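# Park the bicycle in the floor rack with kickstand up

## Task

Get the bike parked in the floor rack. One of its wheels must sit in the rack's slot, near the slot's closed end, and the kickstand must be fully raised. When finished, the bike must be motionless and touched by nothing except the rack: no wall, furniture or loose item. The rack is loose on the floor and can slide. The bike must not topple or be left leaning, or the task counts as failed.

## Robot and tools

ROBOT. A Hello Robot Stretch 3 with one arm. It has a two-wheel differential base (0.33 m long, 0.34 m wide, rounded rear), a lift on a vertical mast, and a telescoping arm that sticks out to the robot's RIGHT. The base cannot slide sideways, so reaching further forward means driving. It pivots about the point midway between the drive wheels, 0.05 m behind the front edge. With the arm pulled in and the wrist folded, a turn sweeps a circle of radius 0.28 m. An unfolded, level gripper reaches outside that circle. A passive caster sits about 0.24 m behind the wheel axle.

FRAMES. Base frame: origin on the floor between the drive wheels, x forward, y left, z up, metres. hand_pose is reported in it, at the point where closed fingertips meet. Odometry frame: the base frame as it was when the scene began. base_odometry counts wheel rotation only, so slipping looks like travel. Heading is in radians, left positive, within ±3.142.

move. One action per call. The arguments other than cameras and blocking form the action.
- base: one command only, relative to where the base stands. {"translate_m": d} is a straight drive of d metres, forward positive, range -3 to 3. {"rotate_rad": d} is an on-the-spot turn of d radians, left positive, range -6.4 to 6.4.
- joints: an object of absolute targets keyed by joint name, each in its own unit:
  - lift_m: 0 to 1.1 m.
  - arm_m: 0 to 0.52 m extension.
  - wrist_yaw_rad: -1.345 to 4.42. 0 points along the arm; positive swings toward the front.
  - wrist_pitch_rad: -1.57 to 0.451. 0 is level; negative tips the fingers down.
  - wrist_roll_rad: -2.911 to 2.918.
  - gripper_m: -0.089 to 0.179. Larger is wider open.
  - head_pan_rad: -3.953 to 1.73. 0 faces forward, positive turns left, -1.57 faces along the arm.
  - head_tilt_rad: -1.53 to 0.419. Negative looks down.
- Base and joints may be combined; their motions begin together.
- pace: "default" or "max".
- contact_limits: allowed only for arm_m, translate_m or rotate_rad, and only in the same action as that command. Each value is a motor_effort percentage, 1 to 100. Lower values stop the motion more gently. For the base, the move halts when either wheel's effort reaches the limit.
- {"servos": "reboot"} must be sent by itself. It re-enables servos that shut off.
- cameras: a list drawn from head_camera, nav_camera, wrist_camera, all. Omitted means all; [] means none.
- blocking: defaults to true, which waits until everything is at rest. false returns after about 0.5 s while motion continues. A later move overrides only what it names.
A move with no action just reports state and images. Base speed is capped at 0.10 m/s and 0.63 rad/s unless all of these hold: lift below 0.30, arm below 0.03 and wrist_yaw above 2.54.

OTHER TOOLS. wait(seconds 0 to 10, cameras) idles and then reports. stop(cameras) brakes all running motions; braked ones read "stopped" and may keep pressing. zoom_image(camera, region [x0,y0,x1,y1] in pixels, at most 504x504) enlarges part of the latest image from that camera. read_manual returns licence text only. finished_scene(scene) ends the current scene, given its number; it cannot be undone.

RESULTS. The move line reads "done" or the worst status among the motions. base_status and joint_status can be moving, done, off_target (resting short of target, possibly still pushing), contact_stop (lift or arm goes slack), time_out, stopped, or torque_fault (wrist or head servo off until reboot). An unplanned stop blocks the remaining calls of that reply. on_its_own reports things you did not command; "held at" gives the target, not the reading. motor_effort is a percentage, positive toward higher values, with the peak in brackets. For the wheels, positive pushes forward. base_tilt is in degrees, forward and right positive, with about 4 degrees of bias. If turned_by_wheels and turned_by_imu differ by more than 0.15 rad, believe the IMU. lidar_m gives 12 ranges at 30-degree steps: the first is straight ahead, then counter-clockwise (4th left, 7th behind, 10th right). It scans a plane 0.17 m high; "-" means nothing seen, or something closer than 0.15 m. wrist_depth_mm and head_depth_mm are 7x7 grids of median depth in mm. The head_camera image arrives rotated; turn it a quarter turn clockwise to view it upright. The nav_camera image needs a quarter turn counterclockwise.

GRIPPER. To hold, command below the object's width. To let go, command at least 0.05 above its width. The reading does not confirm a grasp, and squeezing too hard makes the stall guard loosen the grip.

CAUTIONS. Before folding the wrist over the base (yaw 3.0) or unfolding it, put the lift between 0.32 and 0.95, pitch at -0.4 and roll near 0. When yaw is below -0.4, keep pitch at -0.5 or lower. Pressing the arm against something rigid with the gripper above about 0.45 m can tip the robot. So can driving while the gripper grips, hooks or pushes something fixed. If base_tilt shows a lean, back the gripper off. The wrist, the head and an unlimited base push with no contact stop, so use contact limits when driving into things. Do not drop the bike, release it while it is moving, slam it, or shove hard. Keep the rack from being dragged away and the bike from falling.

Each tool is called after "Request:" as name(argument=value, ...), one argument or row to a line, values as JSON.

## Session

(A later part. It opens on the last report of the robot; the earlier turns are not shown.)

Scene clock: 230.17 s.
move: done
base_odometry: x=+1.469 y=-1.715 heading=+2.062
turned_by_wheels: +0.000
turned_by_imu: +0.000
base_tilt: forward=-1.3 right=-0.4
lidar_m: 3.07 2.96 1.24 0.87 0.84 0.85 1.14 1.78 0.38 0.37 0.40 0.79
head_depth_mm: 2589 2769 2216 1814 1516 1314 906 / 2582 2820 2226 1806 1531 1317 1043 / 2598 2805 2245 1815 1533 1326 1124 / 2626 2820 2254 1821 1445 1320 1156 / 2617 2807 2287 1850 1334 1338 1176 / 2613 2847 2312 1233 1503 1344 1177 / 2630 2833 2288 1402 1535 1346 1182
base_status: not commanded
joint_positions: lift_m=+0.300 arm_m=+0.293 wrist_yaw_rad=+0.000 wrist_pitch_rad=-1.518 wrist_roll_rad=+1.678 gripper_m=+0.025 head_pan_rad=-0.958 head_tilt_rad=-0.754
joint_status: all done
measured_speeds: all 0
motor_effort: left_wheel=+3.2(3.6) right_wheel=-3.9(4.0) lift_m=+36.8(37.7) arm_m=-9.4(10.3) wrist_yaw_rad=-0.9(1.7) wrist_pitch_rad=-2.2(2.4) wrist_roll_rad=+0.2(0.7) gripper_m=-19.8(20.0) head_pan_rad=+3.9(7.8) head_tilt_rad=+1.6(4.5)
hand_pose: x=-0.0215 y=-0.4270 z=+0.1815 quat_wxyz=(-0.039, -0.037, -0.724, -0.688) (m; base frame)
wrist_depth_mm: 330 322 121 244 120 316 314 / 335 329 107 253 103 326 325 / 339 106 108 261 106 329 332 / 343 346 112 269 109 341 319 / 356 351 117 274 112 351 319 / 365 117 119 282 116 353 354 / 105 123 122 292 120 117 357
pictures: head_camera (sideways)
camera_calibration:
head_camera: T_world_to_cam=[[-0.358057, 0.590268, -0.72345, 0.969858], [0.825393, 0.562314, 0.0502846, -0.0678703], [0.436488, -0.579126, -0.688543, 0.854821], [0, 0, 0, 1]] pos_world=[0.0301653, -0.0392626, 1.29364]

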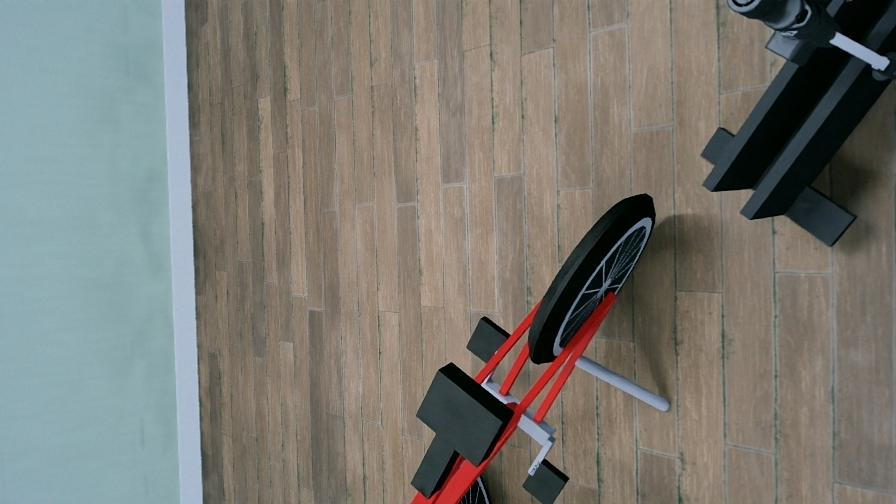

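Request:
move(
  base={"translate_m": 0.038},
  joints={"wrist_roll_rad": 1.605, "head_pan_rad": -1.45, "head_tilt_rad": -0.85},
  cameras=[],
)

Request:
move(
  joints={"arm_m": 0.489},
)

Request:
zoom_image(
  camera="head_camera",
  region=[400, 0, 896, 400],
)

Scene clock: 255.37 s.
move: done
base_odometry: x=+1.451 y=-1.682 heading=+2.063
turned_by_wheels: +0.000
turned_by_imu: +0.001
base_tilt: forward=-1.3 right=-0.4
lidar_m: 3.06 2.92 1.27 0.90 0.86 0.88 1.17 1.81 0.39 0.38 0.39 0.79
head_depth_mm: 2340 2411 1990 1675 1439 1145 1088 / 2671 2428 1995 1675 1438 783 699 / 2982 2491 2010 1689 1453 1011 1137 / 2915 2445 2007 1687 1466 1132 1141 / 2848 2504 2034 1694 1470 1153 1129 / 2715 2513 2025 1697 1470 1287 1153 / 2595 2569 2054 1723 1397 1296 1153
base_status: done
joint_positions: lift_m=+0.300 arm_m=+0.293 wrist_yaw_rad=+0.000 wrist_pitch_rad=-1.518 wrist_roll_rad=+1.604 gripper_m=+0.025 head_pan_rad=-1.442 head_tilt_rad=-0.839
joint_status: all done
measured_speeds: all 0
motor_effort: left_wheel=+3.8(7.9) right_wheel=-0.5(4.7) lift_m=+39.2(40.4) arm_m=-12.6(12.9) wrist_yaw_rad=+0.7(4.3) wrist_pitch_rad=-2.4(2.4) wrist_roll_rad=+0.0(6.9) gripper_m=-20.1(20.2) head_pan_rad=-3.6(7.1) head_tilt_rad=-5.0(6.5)
hand_pose: x=-0.0215 y=-0.4270 z=+0.1815 quat_wxyz=(-0.012, -0.012, -0.725, -0.689) (m; base frame)
wrist_depth_mm: 327 99 103 245 104 318 319 / 338 332 106 252 102 326 324 / 342 105 108 261 106 329 328 / 345 345 113 267 109 339 330 / 359 145 117 272 112 345 315 / 360 117 120 282 116 351 347 / 105 123 122 293 120 118 357
pictures: none
No camera images: "cameras" was empty.

Scene clock: 258.07 s.
move: done
base_odometry: x=+1.451 y=-1.682 heading=+2.063
turned_by_wheels: +0.000
turned_by_imu: +0.000
base_tilt: forward=-1.3 right=-0.4
lidar_m: 3.04 2.92 1.27 0.90 0.86 0.88 1.17 1.81 0.59 0.57 0.60 0.79
head_depth_mm: 2344 2410 1980 1664 1413 1230 1138 / 2700 2449 1986 1671 1055 776 695 / 2947 2446 2019 1680 1150 1250 1142 / 2938 2484 2002 1692 1255 1269 1144 / 2853 2517 2003 1696 1433 1265 1148 / 2736 2505 2034 1700 1468 1285 1154 / 2596 2499 2035 1709 1393 1296 1155
base_status: not commanded
joint_positions: lift_m=+0.300 arm_m=+0.489 wrist_yaw_rad=+0.000 wrist_pitch_rad=-1.520 wrist_roll_rad=+1.604 gripper_m=+0.025 head_pan_rad=-1.442 head_tilt_rad=-0.839
joint_status: all done
measured_speeds: all 0
motor_effort: left_wheel=+3.8(4.2) right_wheel=-0.7(0.9) lift_m=+38.8(39.9) arm_m=+15.8(21.7) wrist_yaw_rad=-2.0(2.0) wrist_pitch_rad=-1.7(2.4) wrist_roll_rad=+0.0(0.4) gripper_m=-20.0(20.7) head_pan_rad=-3.7(4.2) head_tilt_rad=-4.6(5.7)
hand_pose: x=-0.0215 y=-0.6227 z=+0.1816 quat_wxyz=(-0.012, -0.012, -0.725, -0.689) (m; base frame)
wrist_depth_mm: 327 94 102 239 103 316 315 / 331 332 124 248 101 325 326 / 340 102 109 259 103 333 334 / 351 346 113 267 106 339 335 / 356 143 117 278 110 348 342 / 361 116 120 287 114 350 353 / 105 122 123 299 121 118 359
pictures: head_camera (sideways), nav_camera (sideways), wrist_camera
camera_calibration:
head_camera: T_world_to_cam=[[-0.0501069, 0.747339, -0.662551, 0.88862], [0.99274, 0.109898, 0.0488839, -0.0670622], [0.109346, -0.655291, -0.74742, 0.933388], [0, 0, 0, 1]] pos_world=[0.00903902, -0.045089, 1.28967]
nav_camera: T_world_to_cam=[[0.100153, -0.740611, 0.664428, -0.821477], [-0.98512, -0.167553, -0.0382726, 0.108384], [0.139672, -0.650708, -0.746371, 0.926527], [0, 0, 0, 1]] pos_world=[0.0596345, 0.0126645, 1.24149]
wrist_camera: T_world_to_cam=[[-0.00993497, 0.998578, -0.0523714, 0.628216], [0.991463, 0.0166466, 0.129323, 0.0555242], [0.130011, -0.0506394, -0.990219, 0.312977], [0, 0, 0, 1]] pos_world=[-0.0894992, -0.612398, 0.335635]

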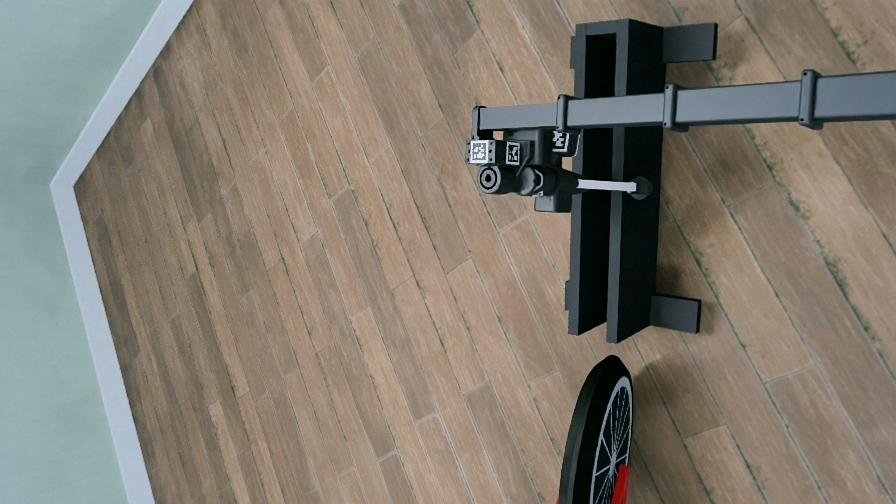

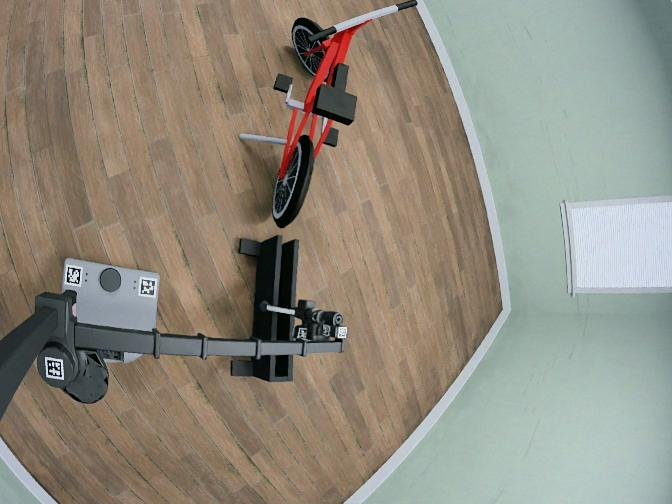

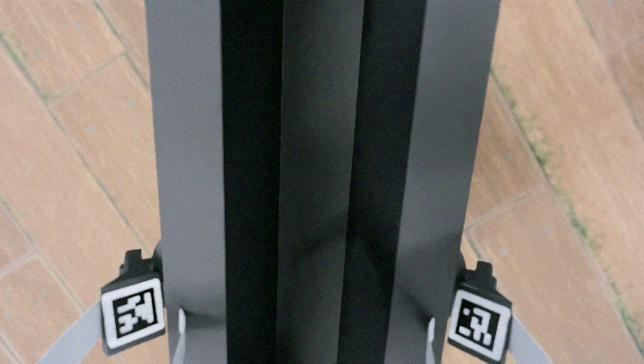

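Scaled by 1.016 from the camera's 896x504 image, which has a finer 1280x720 frame.

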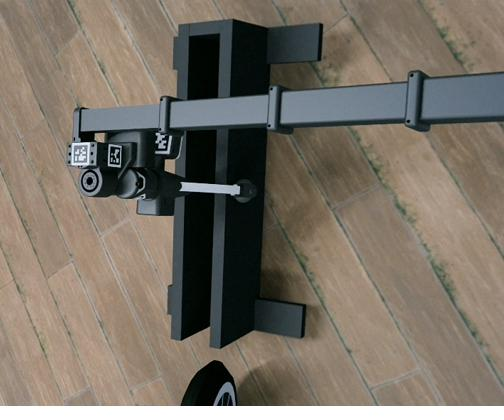

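Request:
move(
  joints={"lift_m": 0.24, "head_pan_rad": -1.5},
  cameras=[],
)

Request:
move(
  joints={"lift_m": 0.224},
)

Request:
zoom_image(
  camera="head_camera",
  region=[500, 0, 750, 504],
)

Scene clock: 268.17 s.
move: contact_stop
base_odometry: x=+1.451 y=-1.682 heading=+2.063
turned_by_wheels: +0.000
turned_by_imu: +0.001
base_tilt: forward=-1.3 right=-0.5
lidar_m: 3.07 2.93 1.27 0.90 0.86 0.88 1.17 1.81 1.86 2.47 0.65 0.79
head_depth_mm: 2223 2364 1959 1660 1435 1267 1133 / 2531 2425 1993 1669 1271 1206 749 / 2835 2484 2008 1678 1073 1254 1139 / 3008 2486 1992 1695 1462 1260 1143 / 2898 2474 2022 1693 1463 1271 1143 / 2735 2526 2032 1692 1478 1293 1154 / 2644 2511 2031 1710 1273 1297 1156
base_status: not commanded
joint_positions: lift_m=+0.242 arm_m=+0.489 wrist_yaw_rad=+0.002 wrist_pitch_rad=-1.520 wrist_roll_rad=+1.600 gripper_m=+0.025 head_pan_rad=-1.492 head_tilt_rad=-0.842
joint_status: lift_m contact_stop (moved -0.058 of -0.060); the others done
measured_speeds: all 0
on_its_own: lift_m is slack since a contact_stop
motor_effort: left_wheel=+2.2(4.1) right_wheel=-2.1(2.9) lift_m=+24.8(34.3) arm_m=+2.9(5.1) wrist_yaw_rad=-1.6(3.0) wrist_pitch_rad=-1.8(2.1) wrist_roll_rad=+1.2(2.0) gripper_m=-19.5(20.5) head_pan_rad=-2.7(6.0) head_tilt_rad=-3.9(5.6)
hand_pose: x=-0.0216 y=-0.6226 z=+0.1234 quat_wxyz=(-0.010, -0.010, -0.724, -0.689) (m; base frame)
wrist_depth_mm: 274 273 117 261 114 266 266 / 275 279 119 268 117 270 271 / 286 283 121 274 119 275 276 / 290 286 126 279 121 280 282 / 295 295 130 285 137 290 287 / 302 124 153 291 126 293 293 / 305 120 159 299 128 119 296
pictures: none
No camera images: "cameras" was empty.

not run: a stop that you did not command came earlier in this reply.

Scaled by 1.000.

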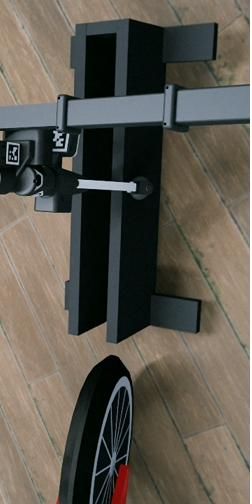

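Request:
move(
  joints={"lift_m": 0.226},
  cameras=["wrist_camera"],
)

Scene clock: 270.63 s.
move: contact_stop
base_odometry: x=+1.451 y=-1.682 heading=+2.063
turned_by_wheels: +0.000
turned_by_imu: +0.000
base_tilt: forward=-1.4 right=-0.5
lidar_m: 3.05 2.92 1.27 0.90 0.86 0.88 1.17 1.81 1.86 2.48 0.65 0.79
head_depth_mm: 2247 2340 1975 1675 1436 1266 1134 / 2516 2425 1981 1665 1274 1211 749 / 2852 2435 1998 1688 1055 1255 1137 / 2997 2474 1989 1685 1455 1257 1141 / 2866 2503 2027 1690 1454 1267 1149 / 2795 2502 2044 1699 1465 1292 1146 / 2591 2506 2044 1708 1283 1286 1153
base_status: not commanded
joint_positions: lift_m=+0.242 arm_m=+0.489 wrist_yaw_rad=+0.002 wrist_pitch_rad=-1.521 wrist_roll_rad=+1.600 gripper_m=+0.025 head_pan_rad=-1.492 head_tilt_rad=-0.842
joint_status: lift_m contact_stop (moved +0.000 of -0.016)
measured_speeds: translate_m=+0.000 rotate_rad=+0.000 lift_m=+0.002 arm_m=+0.000 wrist_yaw_rad=+0.000 wrist_pitch_rad=+0.000 wrist_roll_rad=+0.000 head_pan_rad=+0.000 head_tilt_rad=+0.000
on_its_own: lift_m is slack since a contact_stop (your +0.226 is given up)
motor_effort: left_wheel=+2.4(2.5) right_wheel=-2.1(2.2) lift_m=+23.9(23.9) arm_m=-1.4(1.4) wrist_yaw_rad=-1.7(2.3) wrist_pitch_rad=-1.7(1.9) wrist_roll_rad=+1.3(1.5) gripper_m=-19.9(20.1) head_pan_rad=-3.4(3.7) head_tilt_rad=-3.7(4.1)
hand_pose: x=-0.0216 y=-0.6224 z=+0.1232 quat_wxyz=(-0.010, -0.010, -0.724, -0.689) (m; base frame)
wrist_depth_mm: 274 269 116 263 114 264 267 / 278 276 118 270 117 270 270 / 282 281 121 272 119 277 274 / 291 286 126 279 121 281 281 / 297 289 130 285 137 289 288 / 302 124 154 294 127 294 294 / 307 120 158 297 128 120 299
pictures: wrist_camera
camera_calibration:
wrist_camera: T_world_to_cam=[[-0.0158561, 0.99857, -0.0510524, 0.624525], [0.991373, 0.0223448, 0.129152, 0.0666594], [0.130108, -0.0485641, -0.99031, 0.256479], [0, 0, 0, 1]] pos_world=[-0.0895519, -0.612666, 0.277268]

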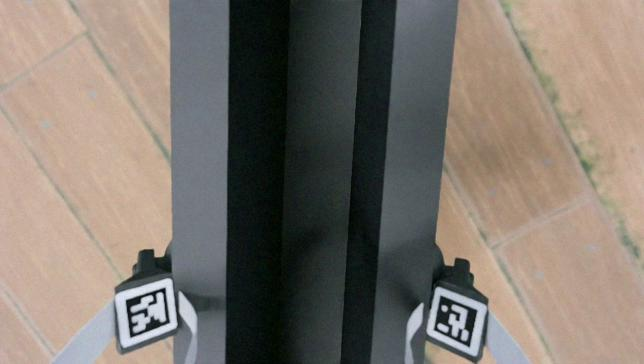

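Request:
move(
  joints={"gripper_m": 0.17},
  cameras=[],
)

Request:
move(
  joints={"lift_m": 0.45},
  cameras=["wrist_camera"],
)

Request:
move(
  joints={"arm_m": 0.1},
)

Request:
zoom_image(
  camera="head_camera",
  region=[500, 0, 750, 504],
)

Scene clock: 277.27 s.
move: done
base_odometry: x=+1.451 y=-1.682 heading=+2.063
turned_by_wheels: +0.000
turned_by_imu: +0.000
base_tilt: forward=-1.3 right=-0.4
lidar_m: 3.06 2.92 1.27 0.90 0.86 0.88 1.17 1.81 1.86 2.48 0.65 0.79
head_depth_mm: 2238 2345 1966 1665 1435 1262 1130 / 2540 2454 1974 1665 1274 1208 748 / 2834 2443 2000 1681 1078 1258 1141 / 2952 2506 2004 1684 1454 1263 1146 / 2873 2477 2015 1698 1467 1271 1149 / 2770 2496 2022 1701 1459 1288 1152 / 2589 2494 2044 1697 1288 1301 1151
base_status: not commanded
joint_positions: lift_m=+0.242 arm_m=+0.489 wrist_yaw_rad=+0.002 wrist_pitch_rad=-1.521 wrist_roll_rad=+1.600 gripper_m=+0.170 head_pan_rad=-1.492 head_tilt_rad=-0.842
joint_status: all done
measured_speeds: all 0
on_its_own: lift_m is slack since a contact_stop (your +0.226 is given up)
motor_effort: left_wheel=+2.0(3.2) right_wheel=-2.2(2.4) lift_m=+26.6(27.0) arm_m=-5.8(7.1) wrist_yaw_rad=-2.9(3.1) wrist_pitch_rad=-1.8(2.5) wrist_roll_rad=+1.3(1.6) gripper_m=+0.4(83.9) head_pan_rad=-3.1(3.7) head_tilt_rad=-3.5(4.4)
hand_pose: x=-0.0216 y=-0.6224 z=+0.1234 quat_wxyz=(-0.010, -0.010, -0.724, -0.689) (m; base frame)
wrist_depth_mm: 271 269 119 261 113 265 263 / 275 271 121 270 119 268 270 / 283 279 144 272 117 277 275 / 285 286 128 279 120 280 279 / 292 290 132 283 132 288 288 / - 134 137 290 125 139 296 / 114 306 163 297 129 119 113
pictures: none
No camera images: "cameras" was empty.

Scene clock: 280.00 s.
move: done
base_odometry: x=+1.451 y=-1.682 heading=+2.063
turned_by_wheels: +0.000
turned_by_imu: +0.000
base_tilt: forward=-1.3 right=-0.5
lidar_m: 3.04 2.92 1.26 0.90 0.86 0.88 1.17 1.82 1.86 2.47 0.65 0.79
head_depth_mm: 2250 2317 1945 1663 1434 1264 1109 / 2514 2432 1989 1572 732 627 565 / 2834 2453 1989 869 1448 1252 1141 / 2974 2484 2002 1695 1455 1267 1140 / 2877 2506 2017 1691 1466 1269 1141 / 2753 2526 2044 1696 1462 1286 1146 / 2643 2532 2046 1714 1285 1301 1158
base_status: not commanded
joint_positions: lift_m=+0.450 arm_m=+0.489 wrist_yaw_rad=+0.002 wrist_pitch_rad=-1.522 wrist_roll_rad=+1.600 gripper_m=+0.170 head_pan_rad=-1.492 head_tilt_rad=-0.842
joint_status: all done
measured_speeds: all 0
motor_effort: left_wheel=+2.3(3.0) right_wheel=-2.1(2.3) lift_m=+33.4(37.2) arm_m=-10.1(10.3) wrist_yaw_rad=-1.6(3.7) wrist_pitch_rad=-1.5(1.9) wrist_roll_rad=+1.2(1.8) gripper_m=+1.3(1.5) head_pan_rad=-3.1(3.8) head_tilt_rad=-4.1(4.4)
hand_pose: x=-0.0216 y=-0.6222 z=+0.3316 quat_wxyz=(-0.010, -0.010, -0.724, -0.690) (m; base frame)
wrist_depth_mm: 474 474 478 454 467 464 462 / 482 481 479 384 474 473 476 / 496 496 493 373 486 484 480 / 504 508 498 419 489 489 496 / 527 510 517 469 511 502 507 / - 524 527 513 524 137 502 / 117 542 532 521 528 118 516
pictures: wrist_camera
camera_calibration:
wrist_camera: T_world_to_cam=[[-0.0158248, 0.998605, -0.050382, 0.634792], [0.991374, 0.022227, 0.129167, 0.039661], [0.130107, -0.0479034, -0.990342, 0.463301], [0, 0, 0, 1]] pos_world=[-0.0895519, -0.612595, 0.485686]

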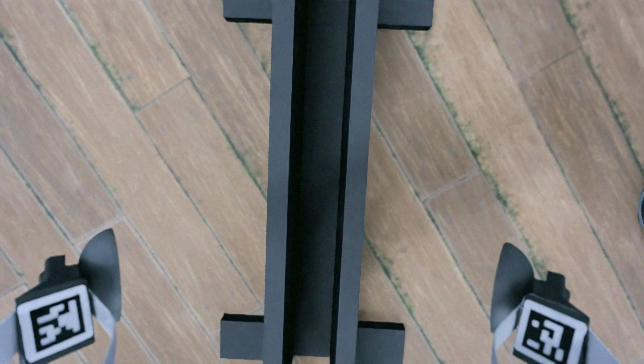

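Scene clock: 284.07 s.
move: done
base_odometry: x=+1.451 y=-1.682 heading=+2.063
turned_by_wheels: +0.000
turned_by_imu: +0.000
base_tilt: forward=-1.3 right=-0.5
lidar_m: 3.05 2.92 1.27 0.90 0.86 0.88 1.17 1.81 1.86 2.47 0.65 0.79
head_depth_mm: 2228 2350 1973 1662 1440 1266 1118 / 2520 2455 1967 1672 1444 621 578 / 2842 2464 1998 1661 1449 1237 695 / 2926 2477 2003 1688 1453 1254 1130 / 2852 2524 2019 1692 1472 1259 1144 / 2809 2510 2032 1702 1472 1298 1154 / 2617 2540 2060 1715 1280 1295 1154
base_status: not commanded
joint_positions: lift_m=+0.450 arm_m=+0.100 wrist_yaw_rad=+0.002 wrist_pitch_rad=-1.523 wrist_roll_rad=+1.601 gripper_m=+0.170 head_pan_rad=-1.492 head_tilt_rad=-0.842
joint_status: all done
measured_speeds: all 0
motor_effort: left_wheel=+2.4(3.0) right_wheel=-2.1(2.4) lift_m=+32.8(34.2) arm_m=-15.4(21.7) wrist_yaw_rad=-1.7(3.2) wrist_pitch_rad=-1.3(1.7) wrist_roll_rad=+1.2(1.7) gripper_m=+0.8(1.1) head_pan_rad=-3.0(3.8) head_tilt_rad=-3.4(4.5)
hand_pose: x=-0.0216 y=-0.2329 z=+0.3316 quat_wxyz=(-0.010, -0.010, -0.724, -0.690) (m; base frame)
wrist_depth_mm: 425 474 475 473 316 313 310 / 452 483 486 482 323 319 316 / 446 489 490 480 328 323 322 / 449 501 495 496 333 332 333 / 434 505 519 513 338 339 320 / - 521 520 517 508 137 512 / 115 537 535 536 532 119 521
pictures: head_camera (sideways), nav_camera (sideways), wrist_camera
camera_calibration:
head_camera: T_world_to_cam=[[-0.0124048, 0.750691, -0.660537, 0.885765], [0.997036, 0.0594446, 0.0488337, -0.0670228], [0.0759243, -0.657973, -0.749204, 0.935912], [0, 0, 0, 1]] pos_world=[0.00675347, -0.045147, 1.28954]
nav_camera: T_world_to_cam=[[0.062727, -0.746506, 0.662415, -0.818625], [-0.992338, -0.117439, -0.0383788, 0.108567], [0.106444, -0.654932, -0.748154, 0.929047], [0, 0, 0, 1]] pos_world=[0.0601935, 0.0101042, 1.24151]
wrist_camera: T_world_to_cam=[[-0.0151378, 0.998671, -0.0492657, 0.245705], [0.991389, 0.0214007, 0.129193, 0.0307983], [0.130076, -0.0468858, -0.990395, 0.482222], [0, 0, 0, 1]] pos_world=[-0.0895389, -0.223428, 0.485716]

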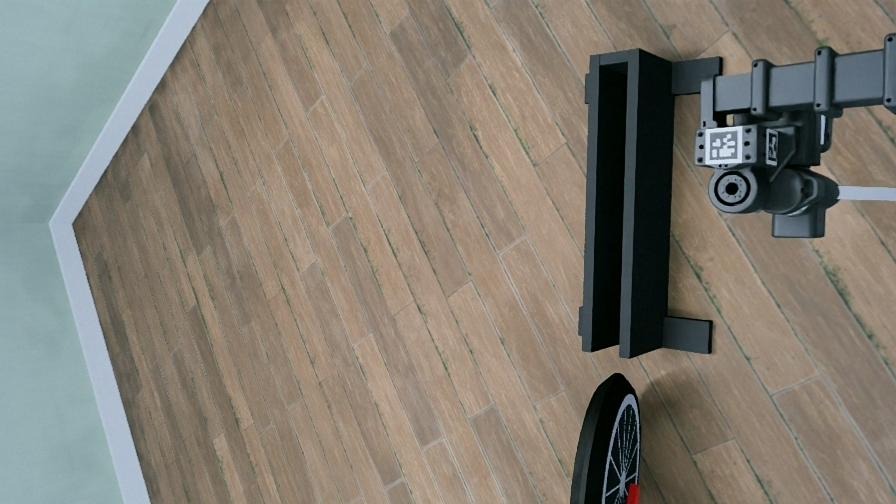

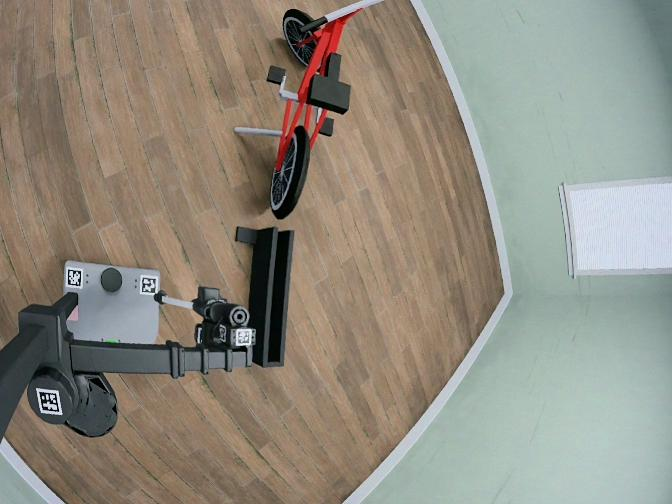

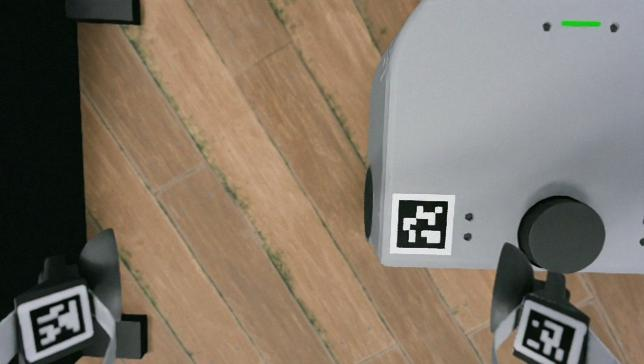

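Scaled by 1.000.

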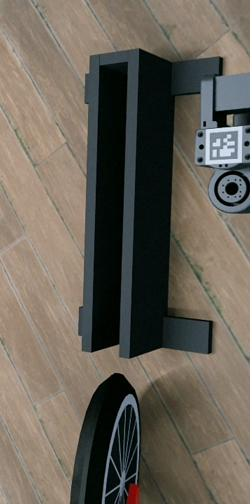

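Request:
move(
  base={"translate_m": 0.38},
  joints={"lift_m": 0.97, "wrist_roll_rad": 1.571},
  cameras=[],
)

Request:
move(
  joints={"arm_m": 0.5, "gripper_m": 0.05},
)

Scene clock: 302.13 s.
move: done
base_odometry: x=+1.272 y=-1.347 heading=+2.063
turned_by_wheels: +0.000
turned_by_imu: +0.002
base_tilt: forward=-1.3 right=-0.4
lidar_m: 2.73 2.60 1.56 1.11 1.06 1.08 1.45 2.13 2.19 0.56 0.58 0.68
head_depth_mm: 2590 - - 297 1189 1244 1135 / 2911 - - - 1297 1249 1135 / 2951 2655 - - 303 1241 1087 / 2860 2463 1998 1689 1060 1280 1147 / 2693 2463 2024 1690 1186 1286 1150 / 2560 2521 2037 1700 904 1269 1148 / 2446 2502 2045 1708 1186 1280 1157
base_status: done
joint_positions: lift_m=+0.970 arm_m=+0.100 wrist_yaw_rad=+0.002 wrist_pitch_rad=-1.523 wrist_roll_rad=+1.576 gripper_m=+0.170 head_pan_rad=-1.492 head_tilt_rad=-0.842
joint_status: all done
measured_speeds: all 0
motor_effort: left_wheel=+1.2(7.1) right_wheel=+1.3(4.8) lift_m=+34.7(39.5) arm_m=-12.9(16.0) wrist_yaw_rad=-1.5(3.0) wrist_pitch_rad=-1.2(1.6) wrist_roll_rad=-2.0(2.8) gripper_m=+0.9(1.6) head_pan_rad=-3.3(3.9) head_tilt_rad=-3.4(4.6)
hand_pose: x=-0.0216 y=-0.2329 z=+0.8516 quat_wxyz=(-0.001, -0.002, -0.724, -0.690) (m; base frame)
wrist_depth_mm: 998 975 995 993 972 991 - / - - 992 - 891 992 - / - - - - 856 - 988 / - - - - 881 - - / - 779 - - - - - / - 797 - - - 138 - / 115 550 - - - 118 -
pictures: none
No camera images: "cameras" was empty.

Scene clock: 306.27 s.
move: done
base_odometry: x=+1.272 y=-1.347 heading=+2.063
turned_by_wheels: +0.000
turned_by_imu: +0.000
base_tilt: forward=-1.3 right=-0.4
lidar_m: 2.73 2.60 1.56 1.11 1.06 1.09 1.44 2.13 2.19 0.56 0.58 0.69
head_depth_mm: 2668 2411 1975 1655 1441 1246 1137 / 561 2362 1989 1670 1436 1248 1136 / 529 2234 1893 1684 1449 1273 1143 / 2763 2455 2007 1692 1241 1282 1140 / 2709 2486 2019 1688 1196 1290 1144 / 2575 2516 2030 1695 905 1266 1147 / 2431 2521 2023 1712 1182 1271 1156
base_status: not commanded
joint_positions: lift_m=+0.970 arm_m=+0.500 wrist_yaw_rad=+0.001 wrist_pitch_rad=-1.523 wrist_roll_rad=+1.576 gripper_m=+0.050 head_pan_rad=-1.492 head_tilt_rad=-0.842
joint_status: all done
measured_speeds: all 0
motor_effort: left_wheel=+1.4(2.0) right_wheel=+1.1(1.4) lift_m=+31.1(34.3) arm_m=+15.2(24.5) wrist_yaw_rad=-0.6(2.2) wrist_pitch_rad=-1.2(1.6) wrist_roll_rad=-1.8(2.2) gripper_m=+0.9(81.5) head_pan_rad=-3.4(3.9) head_tilt_rad=-3.5(4.4)
hand_pose: x=-0.0215 y=-0.6329 z=+0.8516 quat_wxyz=(-0.001, -0.002, -0.724, -0.690) (m; base frame)
wrist_depth_mm: 996 - - - 976 994 - / 991 - - 997 976 - 882 / - - - - - 912 832 / - - - - - 892 885 / - - - 865 - - - / - - 143 872 148 - - / - - - - 124 - -
pictures: head_camera (sideways), nav_camera (sideways), wrist_camera
camera_calibration:
head_camera: T_world_to_cam=[[-0.0124047, 0.750691, -0.660537, 0.885765], [0.997036, 0.0594444, 0.0488337, -0.0670228], [0.0759242, -0.657973, -0.749204, 0.935912], [0, 0, 0, 1]] pos_world=[0.00675346, -0.045147, 1.28954]
nav_camera: T_world_to_cam=[[0.0627269, -0.746506, 0.662415, -0.818625], [-0.992338, -0.117439, -0.0383788, 0.108567], [0.106443, -0.654932, -0.748154, 0.929047], [0, 0, 0, 1]] pos_world=[0.0601935, 0.0101042, 1.24151]
wrist_camera: T_world_to_cam=[[-0.0387379, 0.998047, -0.0490069, 0.669618], [0.990759, 0.0447422, 0.128041, -0.0120928], [0.129983, -0.043594, -0.990557, 0.980697], [0, 0, 0, 1]] pos_world=[-0.0895539, -0.625017, 1.0058]

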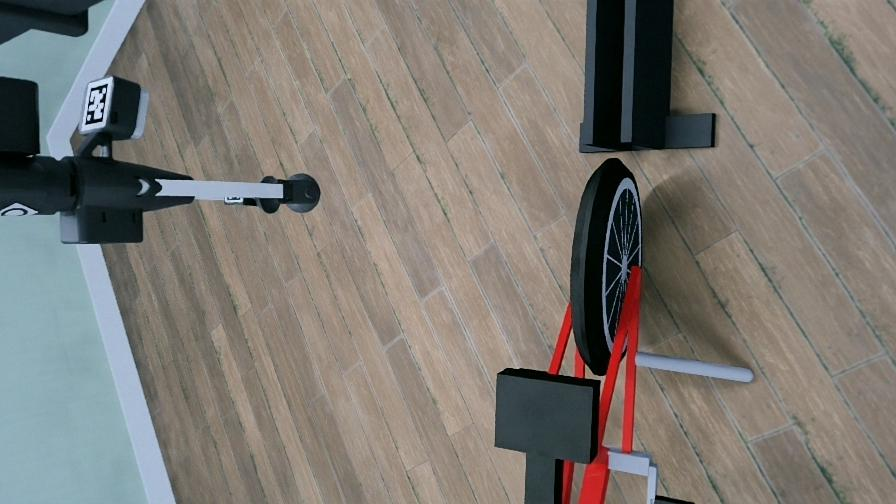

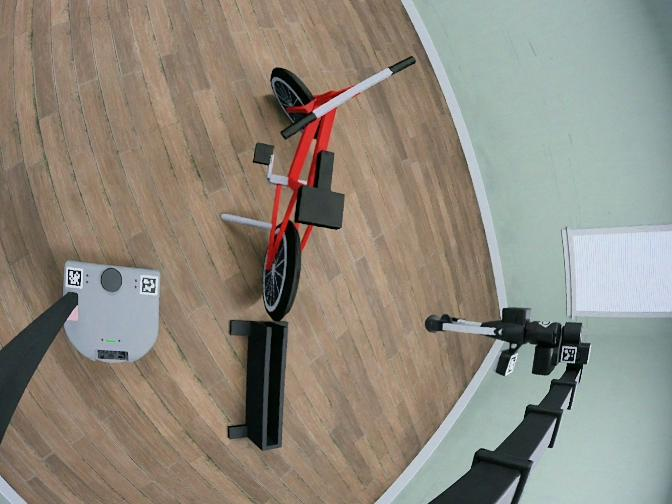

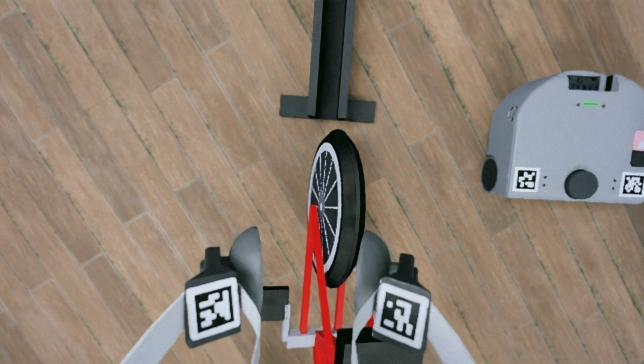

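Request:
zoom_image(
  camera="wrist_camera",
  region=[240, 0, 440, 364],
)

Scaled by 1.385.

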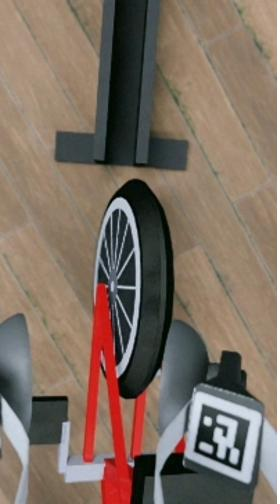

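Request:
zoom_image(
  camera="wrist_camera",
  region=[290, 80, 390, 300],
)

Request:
zoom_image(
  camera="head_camera",
  region=[540, 0, 740, 400],
)

Scaled by 2.291.

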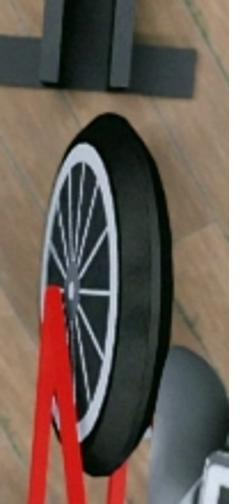

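Scaled by 1.260 from the camera's 896x504 image, which has a finer 1280x720 frame.

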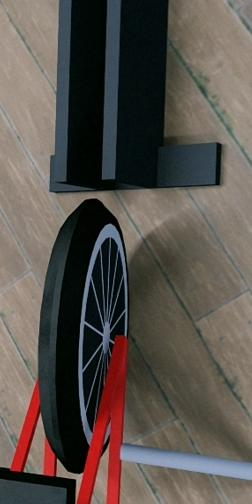

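Request:
move(
  joints={"arm_m": 0.2},
  cameras=[],
)

Request:
move(
  base={"translate_m": 0.59},
  joints={"wrist_roll_rad": 0.0, "gripper_m": 0.1, "head_pan_rad": -1.6},
)

Scene clock: 344.07 s.
move: done
base_odometry: x=+1.272 y=-1.347 heading=+2.063
turned_by_wheels: +0.000
turned_by_imu: +0.000
base_tilt: forward=-1.3 right=-0.5
lidar_m: 2.73 2.60 1.56 1.11 1.06 1.09 1.45 2.13 2.19 0.56 0.58 0.68
head_depth_mm: - 283 356 1626 1437 1245 1131 / - 287 352 1656 1442 1257 1138 / 2827 291 333 399 1105 1281 1143 / 2878 2445 1894 1660 1232 1277 1147 / 2730 2497 2007 1713 1183 1289 1143 / 2563 2478 2023 1705 906 1272 1151 / 2449 2523 2051 1721 1184 1276 1155
base_status: not commanded
joint_positions: lift_m=+0.970 arm_m=+0.200 wrist_yaw_rad=+0.001 wrist_pitch_rad=-1.523 wrist_roll_rad=+1.575 gripper_m=+0.050 head_pan_rad=-1.492 head_tilt_rad=-0.842
joint_status: all done
measured_speeds: all 0
motor_effort: left_wheel=+1.6(2.3) right_wheel=+1.0(1.4) lift_m=+27.5(30.2) arm_m=-15.1(22.1) wrist_yaw_rad=+0.4(1.7) wrist_pitch_rad=-1.1(1.5) wrist_roll_rad=-1.5(1.8) gripper_m=+0.2(1.4) head_pan_rad=-3.0(4.0) head_tilt_rad=-3.7(4.4)
hand_pose: x=-0.0215 y=-0.3328 z=+0.8516 quat_wxyz=(-0.001, -0.001, -0.724, -0.690) (m; base frame)
wrist_depth_mm: - 981 974 966 952 992 962 / - 977 882 998 - 987 999 / - - - 999 858 883 997 / - - - - 890 896 - / - - 811 - - - - / - - 143 - 147 - - / - 107 533 - 124 - -
pictures: none
No camera images: "cameras" was empty.

Scene clock: 351.07 s.
move: done
base_odometry: x=+0.993 y=-0.827 heading=+2.063
turned_by_wheels: +0.000
turned_by_imu: +0.002
base_tilt: forward=-1.3 right=-0.4
lidar_m: 2.21 2.11 1.99 1.43 1.37 1.41 1.88 0.82 0.54 0.49 0.56 2.44
head_depth_mm: - 2183 1974 1672 1019 1246 1131 / 302 287 1938 1677 955 1277 1136 / - 289 332 1609 1121 1235 1141 / 289 292 331 765 1107 1276 1141 / 2528 2507 2018 1620 1060 1289 1147 / 2353 2505 2021 1702 1460 1251 1149 / 2222 2400 2041 1723 1478 1291 1158
base_status: done
joint_positions: lift_m=+0.970 arm_m=+0.200 wrist_yaw_rad=+0.001 wrist_pitch_rad=-1.524 wrist_roll_rad=+0.005 gripper_m=+0.100 head_pan_rad=-1.592 head_tilt_rad=-0.842
joint_status: all done
measured_speeds: all 0
motor_effort: left_wheel=+1.3(7.5) right_wheel=+1.6(5.7) lift_m=+23.4(28.4) arm_m=-9.0(15.8) wrist_yaw_rad=-1.4(2.2) wrist_pitch_rad=-1.0(1.5) wrist_roll_rad=-2.1(3.0) gripper_m=+0.9(79.5) head_pan_rad=-3.2(5.0) head_tilt_rad=-4.4(4.5)
hand_pose: x=-0.0216 y=-0.3330 z=+0.8516 quat_wxyz=(+0.511, +0.487, -0.512, -0.490) (m; base frame)
wrist_depth_mm: 988 995 677 404 781 472 975 / - 1000 972 - - 483 491 / - 987 - - - - - / - - - - - - - / - - - 920 - - - / - 123 - 907 144 - - / - 122 - 908 927 - -
pictures: head_camera (sideways), nav_camera (sideways), wrist_camera
camera_calibration:
head_camera: T_world_to_cam=[[0.0621237, 0.748219, -0.660537, 0.885311], [0.998016, -0.039753, 0.0488337, -0.0670287], [0.0102799, -0.66226, -0.749204, 0.936312], [0, 0, 0, 1]] pos_world=[0.00227174, -0.0449891, 1.28954]
nav_camera: T_world_to_cam=[[-0.0116346, -0.749047, 0.662415, -0.818171], [-0.999093, -0.0184216, -0.0383788, 0.108608], [0.0409503, -0.662261, -0.748154, 0.929447], [0, 0, 0, 1]] pos_world=[0.060929, 0.00468841, 1.24151]
wrist_camera: T_world_to_cam=[[-0.999257, -0.0385276, 0.000620015, -0.0379023], [-0.0383371, 0.995676, 0.0846138, 0.30593], [-0.0038773, 0.0845272, -0.996414, 1.03856], [0, 0, 0, 1]] pos_world=[-0.0221189, -0.393853, 1.00897]

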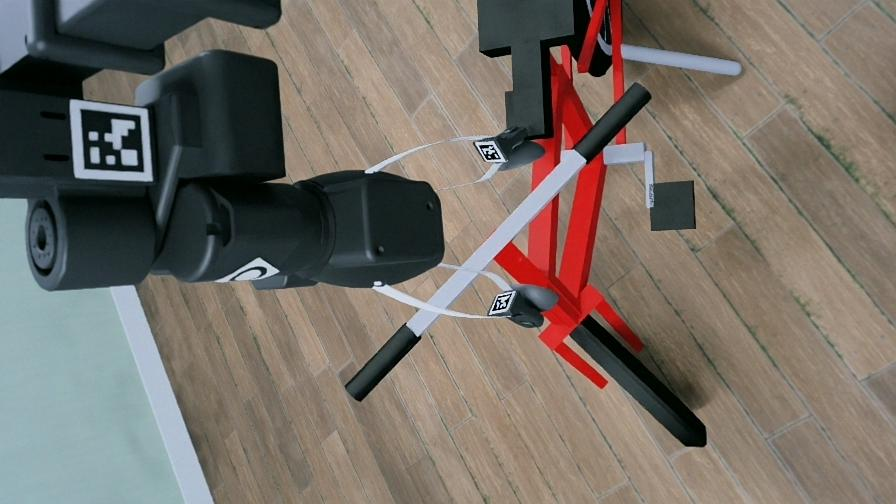

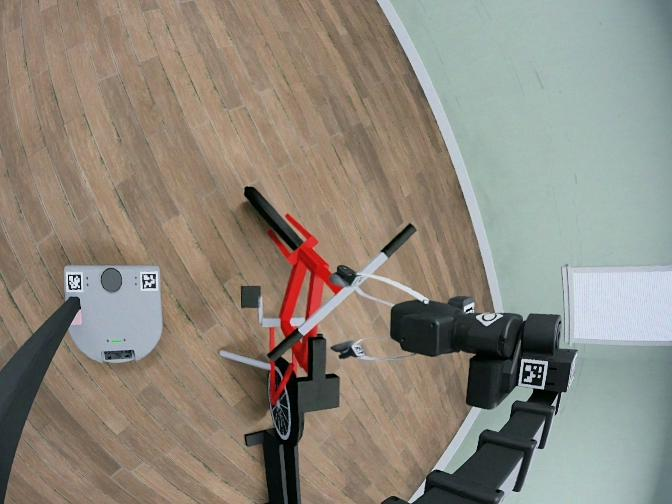

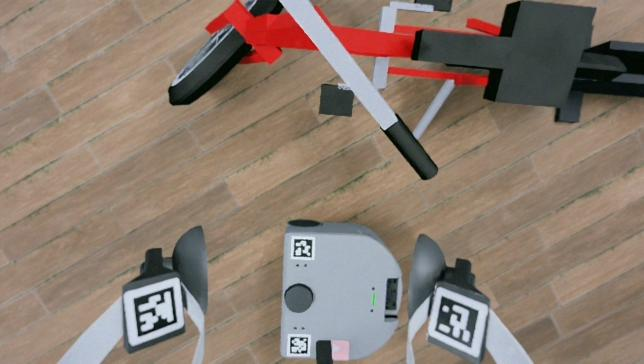

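Request:
move(
  joints={"arm_m": 0.362, "wrist_roll_rad": -0.654, "gripper_m": 0.1, "lift_m": 0.92},
)

Scene clock: 366.87 s.
move: done
base_odometry: x=+0.993 y=-0.827 heading=+2.063
turned_by_wheels: +0.000
turned_by_imu: +0.000
base_tilt: forward=-1.3 right=-0.5
lidar_m: 2.20 2.11 1.99 1.43 1.37 1.40 1.88 0.82 0.54 0.49 0.56 2.44
head_depth_mm: 2858 - 1875 1663 1014 1249 1133 / 371 432 1973 1666 958 1271 1130 / 426 448 1921 1670 1139 1231 1139 / 427 452 533 1643 1106 1279 1141 / 2521 2509 2004 1619 1063 1278 1148 / 2359 2485 2015 1715 1468 1253 1148 / 2242 2411 2044 1709 1465 1283 1156
base_status: not commanded
joint_positions: lift_m=+0.920 arm_m=+0.362 wrist_yaw_rad=+0.000 wrist_pitch_rad=-1.525 wrist_roll_rad=-0.650 gripper_m=+0.100 head_pan_rad=-1.592 head_tilt_rad=-0.842
joint_status: all done
measured_speeds: all 0
motor_effort: left_wheel=+1.4(2.1) right_wheel=+1.7(1.9) lift_m=+20.4(23.3) arm_m=+15.0(24.4) wrist_yaw_rad=+0.4(1.6) wrist_pitch_rad=-0.8(1.4) wrist_roll_rad=-1.6(2.7) gripper_m=+0.1(1.0) head_pan_rad=-3.4(3.9) head_tilt_rad=-3.7(4.4)
hand_pose: x=-0.0215 y=-0.4947 z=+0.8016 quat_wxyz=(+0.648, +0.619, -0.321, -0.307) (m; base frame)
wrist_depth_mm: 929 942 945 935 959 959 954 / 945 909 784 972 954 961 977 / 935 955 989 484 985 974 994 / 973 981 969 458 757 - - / 991 - - 998 508 998 - / - 123 842 - 144 454 - / - 122 849 - - 461 -
pictures: head_camera (sideways), nav_camera (sideways), wrist_camera
camera_calibration:
head_camera: T_world_to_cam=[[0.0622529, 0.748208, -0.660537, 0.88531], [0.998009, -0.0399254, 0.0488337, -0.0670287], [0.0101655, -0.662262, -0.749204, 0.936313], [0, 0, 0, 1]] pos_world=[0.00226397, -0.0449884, 1.28954]
nav_camera: T_world_to_cam=[[-0.011764, -0.749045, 0.662415, -0.81817], [-0.999097, -0.0182491, -0.0383788, 0.108608], [0.0408359, -0.662268, -0.748153, 0.929447], [0, 0, 0, 1]] pos_world=[0.0609298, 0.00467893, 1.24151]
wrist_camera: T_world_to_cam=[[-0.769158, -0.638464, 0.0275585, -0.357467], [-0.633664, 0.767547, 0.096646, 0.3359], [-0.0828575, 0.0568731, -0.994937, 0.985855], [0, 0, 0, 1]] pos_world=[0.0195851, -0.542117, 0.958252]

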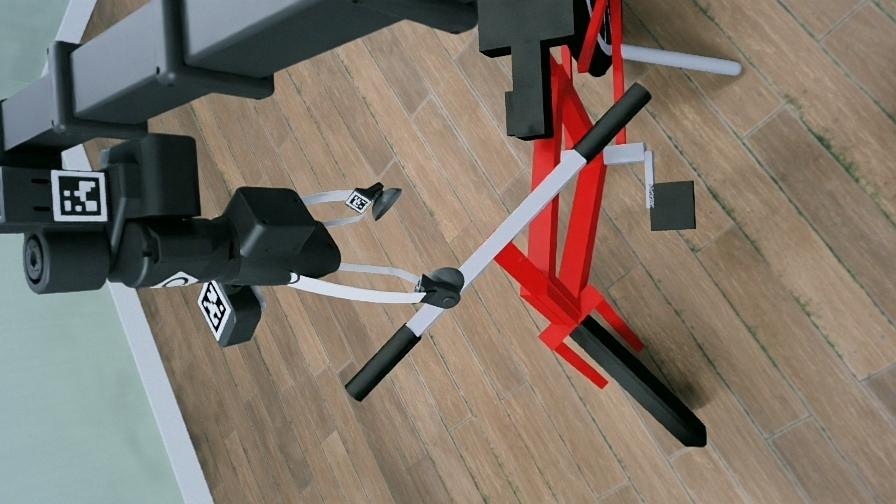

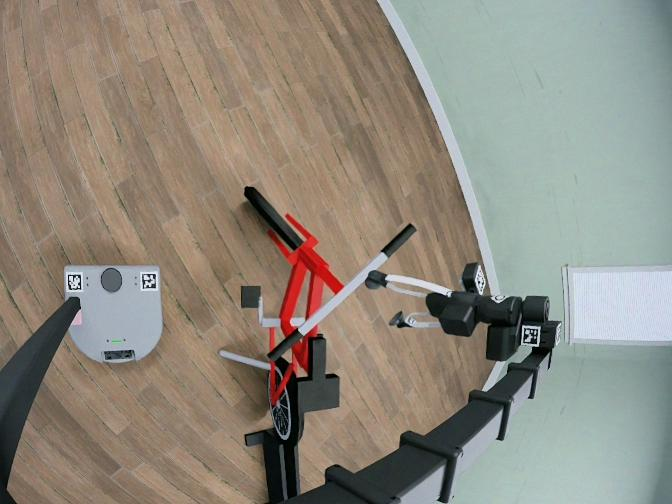

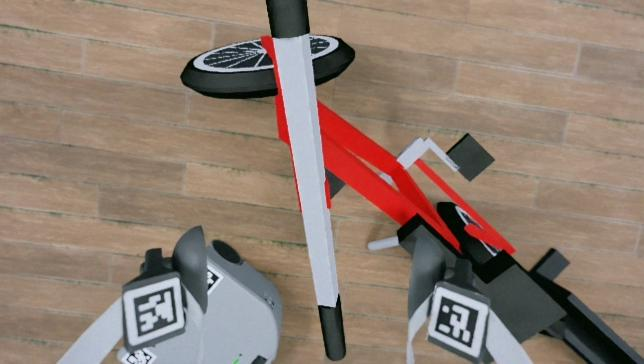

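Request:
move(
  base={"translate_m": -0.007},
  joints={"arm_m": 0.362, "wrist_roll_rad": -0.79, "lift_m": 0.85},
  cameras=["wrist_camera"],
)

Scene clock: 379.03 s.
move: done
base_odometry: x=+0.996 y=-0.833 heading=+2.063
turned_by_wheels: +0.000
turned_by_imu: +0.000
base_tilt: forward=-1.3 right=-0.4
lidar_m: 2.22 2.11 1.98 1.43 1.37 1.40 1.87 0.82 0.54 0.49 0.56 2.45
head_depth_mm: 2944 2438 325 295 1177 1249 1131 / 3017 408 360 1643 955 1272 1132 / 2831 482 565 1679 1146 1235 1142 / 2655 483 536 766 1116 1283 1145 / 2501 2480 1910 1624 1087 1286 1144 / 2325 2493 2023 1692 1469 1250 1149 / 2249 2373 2059 1713 1473 1294 1159
base_status: done
joint_positions: lift_m=+0.850 arm_m=+0.362 wrist_yaw_rad=+0.000 wrist_pitch_rad=-1.525 wrist_roll_rad=-0.785 gripper_m=+0.100 head_pan_rad=-1.592 head_tilt_rad=-0.842
joint_status: all done
measured_speeds: all 0
motor_effort: left_wheel=-0.1(4.8) right_wheel=-1.6(5.7) lift_m=+19.6(24.6) arm_m=+12.5(18.8) wrist_yaw_rad=+0.2(1.2) wrist_pitch_rad=-1.0(1.2) wrist_roll_rad=-1.6(2.8) gripper_m=+0.4(1.1) head_pan_rad=-3.8(3.9) head_tilt_rad=-4.0(4.3)
hand_pose: x=-0.0215 y=-0.4948 z=+0.7316 quat_wxyz=(+0.668, +0.638, -0.276, -0.265) (m; base frame)
wrist_depth_mm: 828 837 848 170 872 884 888 / 878 881 907 185 893 896 919 / 860 883 888 371 927 945 936 / 889 908 910 221 702 918 927 / 943 960 917 971 531 952 979 / 891 123 840 959 143 684 982 / 943 122 792 967 410 120 969
pictures: wrist_camera
camera_calibration:
wrist_camera: T_world_to_cam=[[-0.675974, -0.736234, 0.0319125, -0.405077], [-0.730667, 0.675237, 0.1009, 0.291817], [-0.0958346, 0.0448885, -0.994385, 0.909606], [0, 0, 0, 1]] pos_world=[0.0265708, -0.536108, 0.887981]

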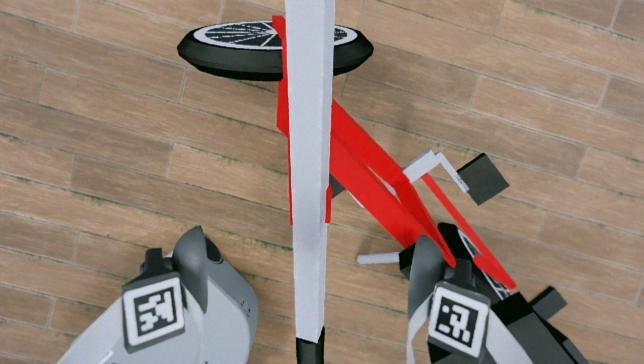

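Request:
move(
  joints={"lift_m": 0.77},
  cameras=["wrist_camera"],
)

Request:
move(
  joints={"gripper_m": -0.06},
)

Scene clock: 385.37 s.
move: done
base_odometry: x=+0.996 y=-0.833 heading=+2.063
turned_by_wheels: +0.000
turned_by_imu: +0.000
base_tilt: forward=-1.4 right=-0.5
lidar_m: 2.22 2.11 1.98 1.43 1.37 1.40 1.88 0.82 0.54 0.49 0.56 2.45
head_depth_mm: 2922 2424 1983 390 328 301 1097 / 3007 2409 460 395 888 1267 1134 / 2840 2457 546 1609 1149 1235 1138 / 2696 2462 551 687 1104 1274 1142 / 2525 2501 2013 1619 1087 1295 1146 / 2358 2506 2021 1698 1477 1248 1148 / 2214 2406 2037 1711 1472 1294 1154
base_status: not commanded
joint_positions: lift_m=+0.770 arm_m=+0.362 wrist_yaw_rad=+0.000 wrist_pitch_rad=-1.525 wrist_roll_rad=-0.785 gripper_m=+0.100 head_pan_rad=-1.592 head_tilt_rad=-0.842
joint_status: all done
measured_speeds: all 0
motor_effort: left_wheel=-0.2(1.0) right_wheel=-1.3(1.7) lift_m=+18.6(22.9) arm_m=+10.9(12.5) wrist_yaw_rad=-0.6(1.8) wrist_pitch_rad=-1.0(1.2) wrist_roll_rad=-2.0(2.2) gripper_m=+0.7(0.9) head_pan_rad=-3.3(3.9) head_tilt_rad=-3.8(4.4)
hand_pose: x=-0.0215 y=-0.4948 z=+0.6516 quat_wxyz=(+0.668, +0.638, -0.276, -0.265) (m; base frame)
wrist_depth_mm: 787 769 - 97 802 825 793 / 780 832 800 106 830 802 824 / 780 788 827 121 827 823 876 / 814 822 811 132 568 626 875 / 828 823 848 144 352 870 868 / 837 123 773 167 143 631 890 / 839 122 688 890 893 120 922
pictures: wrist_camera
camera_calibration:
wrist_camera: T_world_to_cam=[[-0.675974, -0.736234, 0.0319125, -0.402525], [-0.730667, 0.675237, 0.1009, 0.299889], [-0.0958346, 0.0448885, -0.994385, 0.830059], [0, 0, 0, 1]] pos_world=[0.0265708, -0.536108, 0.807984]

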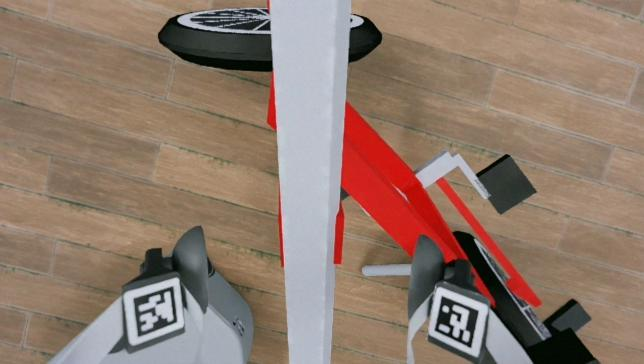

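Scene clock: 387.50 s.
move: done
base_odometry: x=+0.996 y=-0.833 heading=+2.063
turned_by_wheels: +0.000
turned_by_imu: +0.000
base_tilt: forward=-1.4 right=-0.4
lidar_m: 2.21 2.12 1.98 1.43 1.37 1.40 1.88 0.82 0.54 0.49 0.56 2.44
head_depth_mm: 2901 2422 1974 390 327 301 1094 / 3010 2424 460 395 879 1269 1133 / 2904 2454 545 1640 1147 1239 1142 / 2720 2464 551 709 1101 1284 1146 / 2515 2500 2021 1617 1086 1282 1147 / 2345 2469 2032 1698 1466 1249 1155 / 2239 2412 2040 1717 1481 1291 1155
base_status: not commanded
joint_positions: lift_m=+0.770 arm_m=+0.362 wrist_yaw_rad=+0.000 wrist_pitch_rad=-1.523 wrist_roll_rad=-0.786 gripper_m=-0.059 head_pan_rad=-1.592 head_tilt_rad=-0.842
joint_status: all done
measured_speeds: all 0
motor_effort: left_wheel=-0.4(1.3) right_wheel=-1.3(1.7) lift_m=+33.1(33.1) arm_m=+9.9(11.5) wrist_yaw_rad=-1.2(2.1) wrist_pitch_rad=-1.6(1.7) wrist_roll_rad=-1.6(2.2) gripper_m=-20.5(98.4) head_pan_rad=-3.1(4.2) head_tilt_rad=-3.5(4.3)
hand_pose: x=-0.0215 y=-0.4953 z=+0.6515 quat_wxyz=(+0.669, +0.638, -0.276, -0.264) (m; base frame)
wrist_depth_mm: 743 779 - 96 802 797 823 / 781 785 786 106 806 814 834 / 776 787 812 120 809 843 835 / 796 807 804 131 575 626 875 / 816 830 844 144 356 847 895 / 843 665 125 130 737 575 883 / 849 685 121 126 307 306 909
pictures: head_camera (sideways), nav_camera (sideways), wrist_camera
camera_calibration:
head_camera: T_world_to_cam=[[0.0622534, 0.748208, -0.660537, 0.88531], [0.998009, -0.039926, 0.0488337, -0.0670287], [0.0101651, -0.662262, -0.749204, 0.936312], [0, 0, 0, 1]] pos_world=[0.00226394, -0.0449884, 1.28954]
nav_camera: T_world_to_cam=[[-0.0117644, -0.749045, 0.662415, -0.818171], [-0.999097, -0.0182485, -0.0383788, 0.108608], [0.0408355, -0.662268, -0.748153, 0.929447], [0, 0, 0, 1]] pos_world=[0.0609298, 0.00467889, 1.24151]
wrist_camera: T_world_to_cam=[[-0.675366, -0.73672, 0.0335292, -0.404211], [-0.73122, 0.674851, 0.0994688, 0.301005], [-0.0959078, 0.0426607, -0.994476, 0.828935], [0, 0, 0, 1]] pos_world=[0.0266111, -0.536287, 0.807968]

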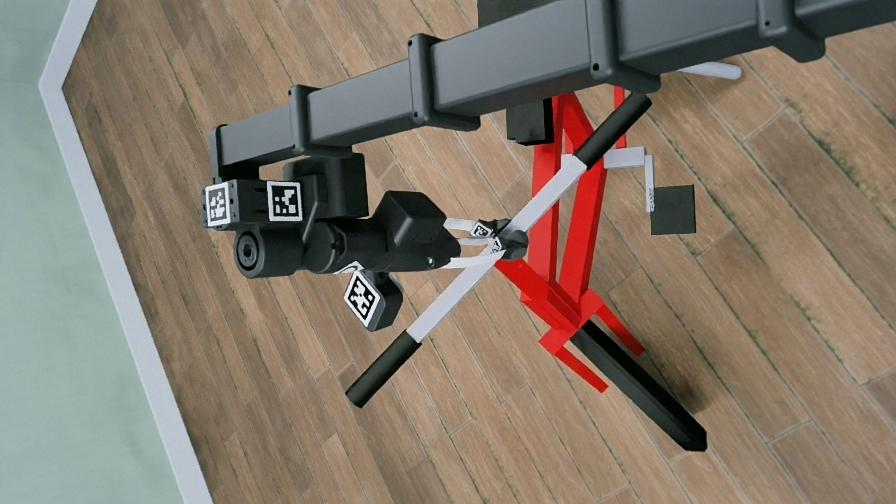

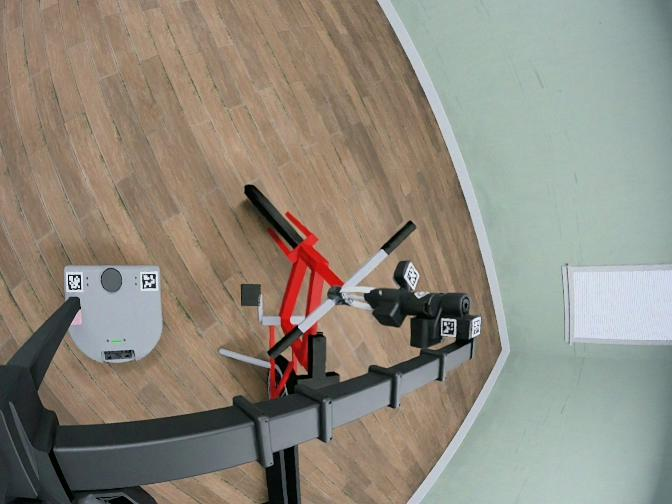

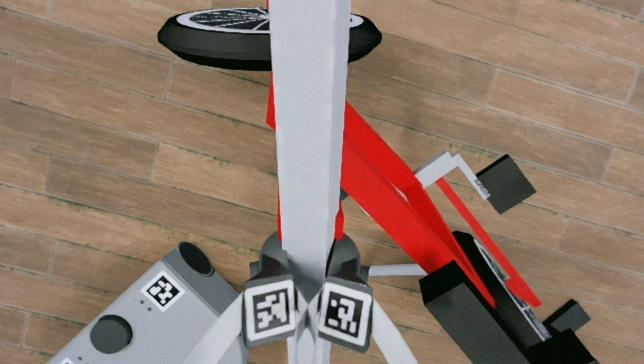

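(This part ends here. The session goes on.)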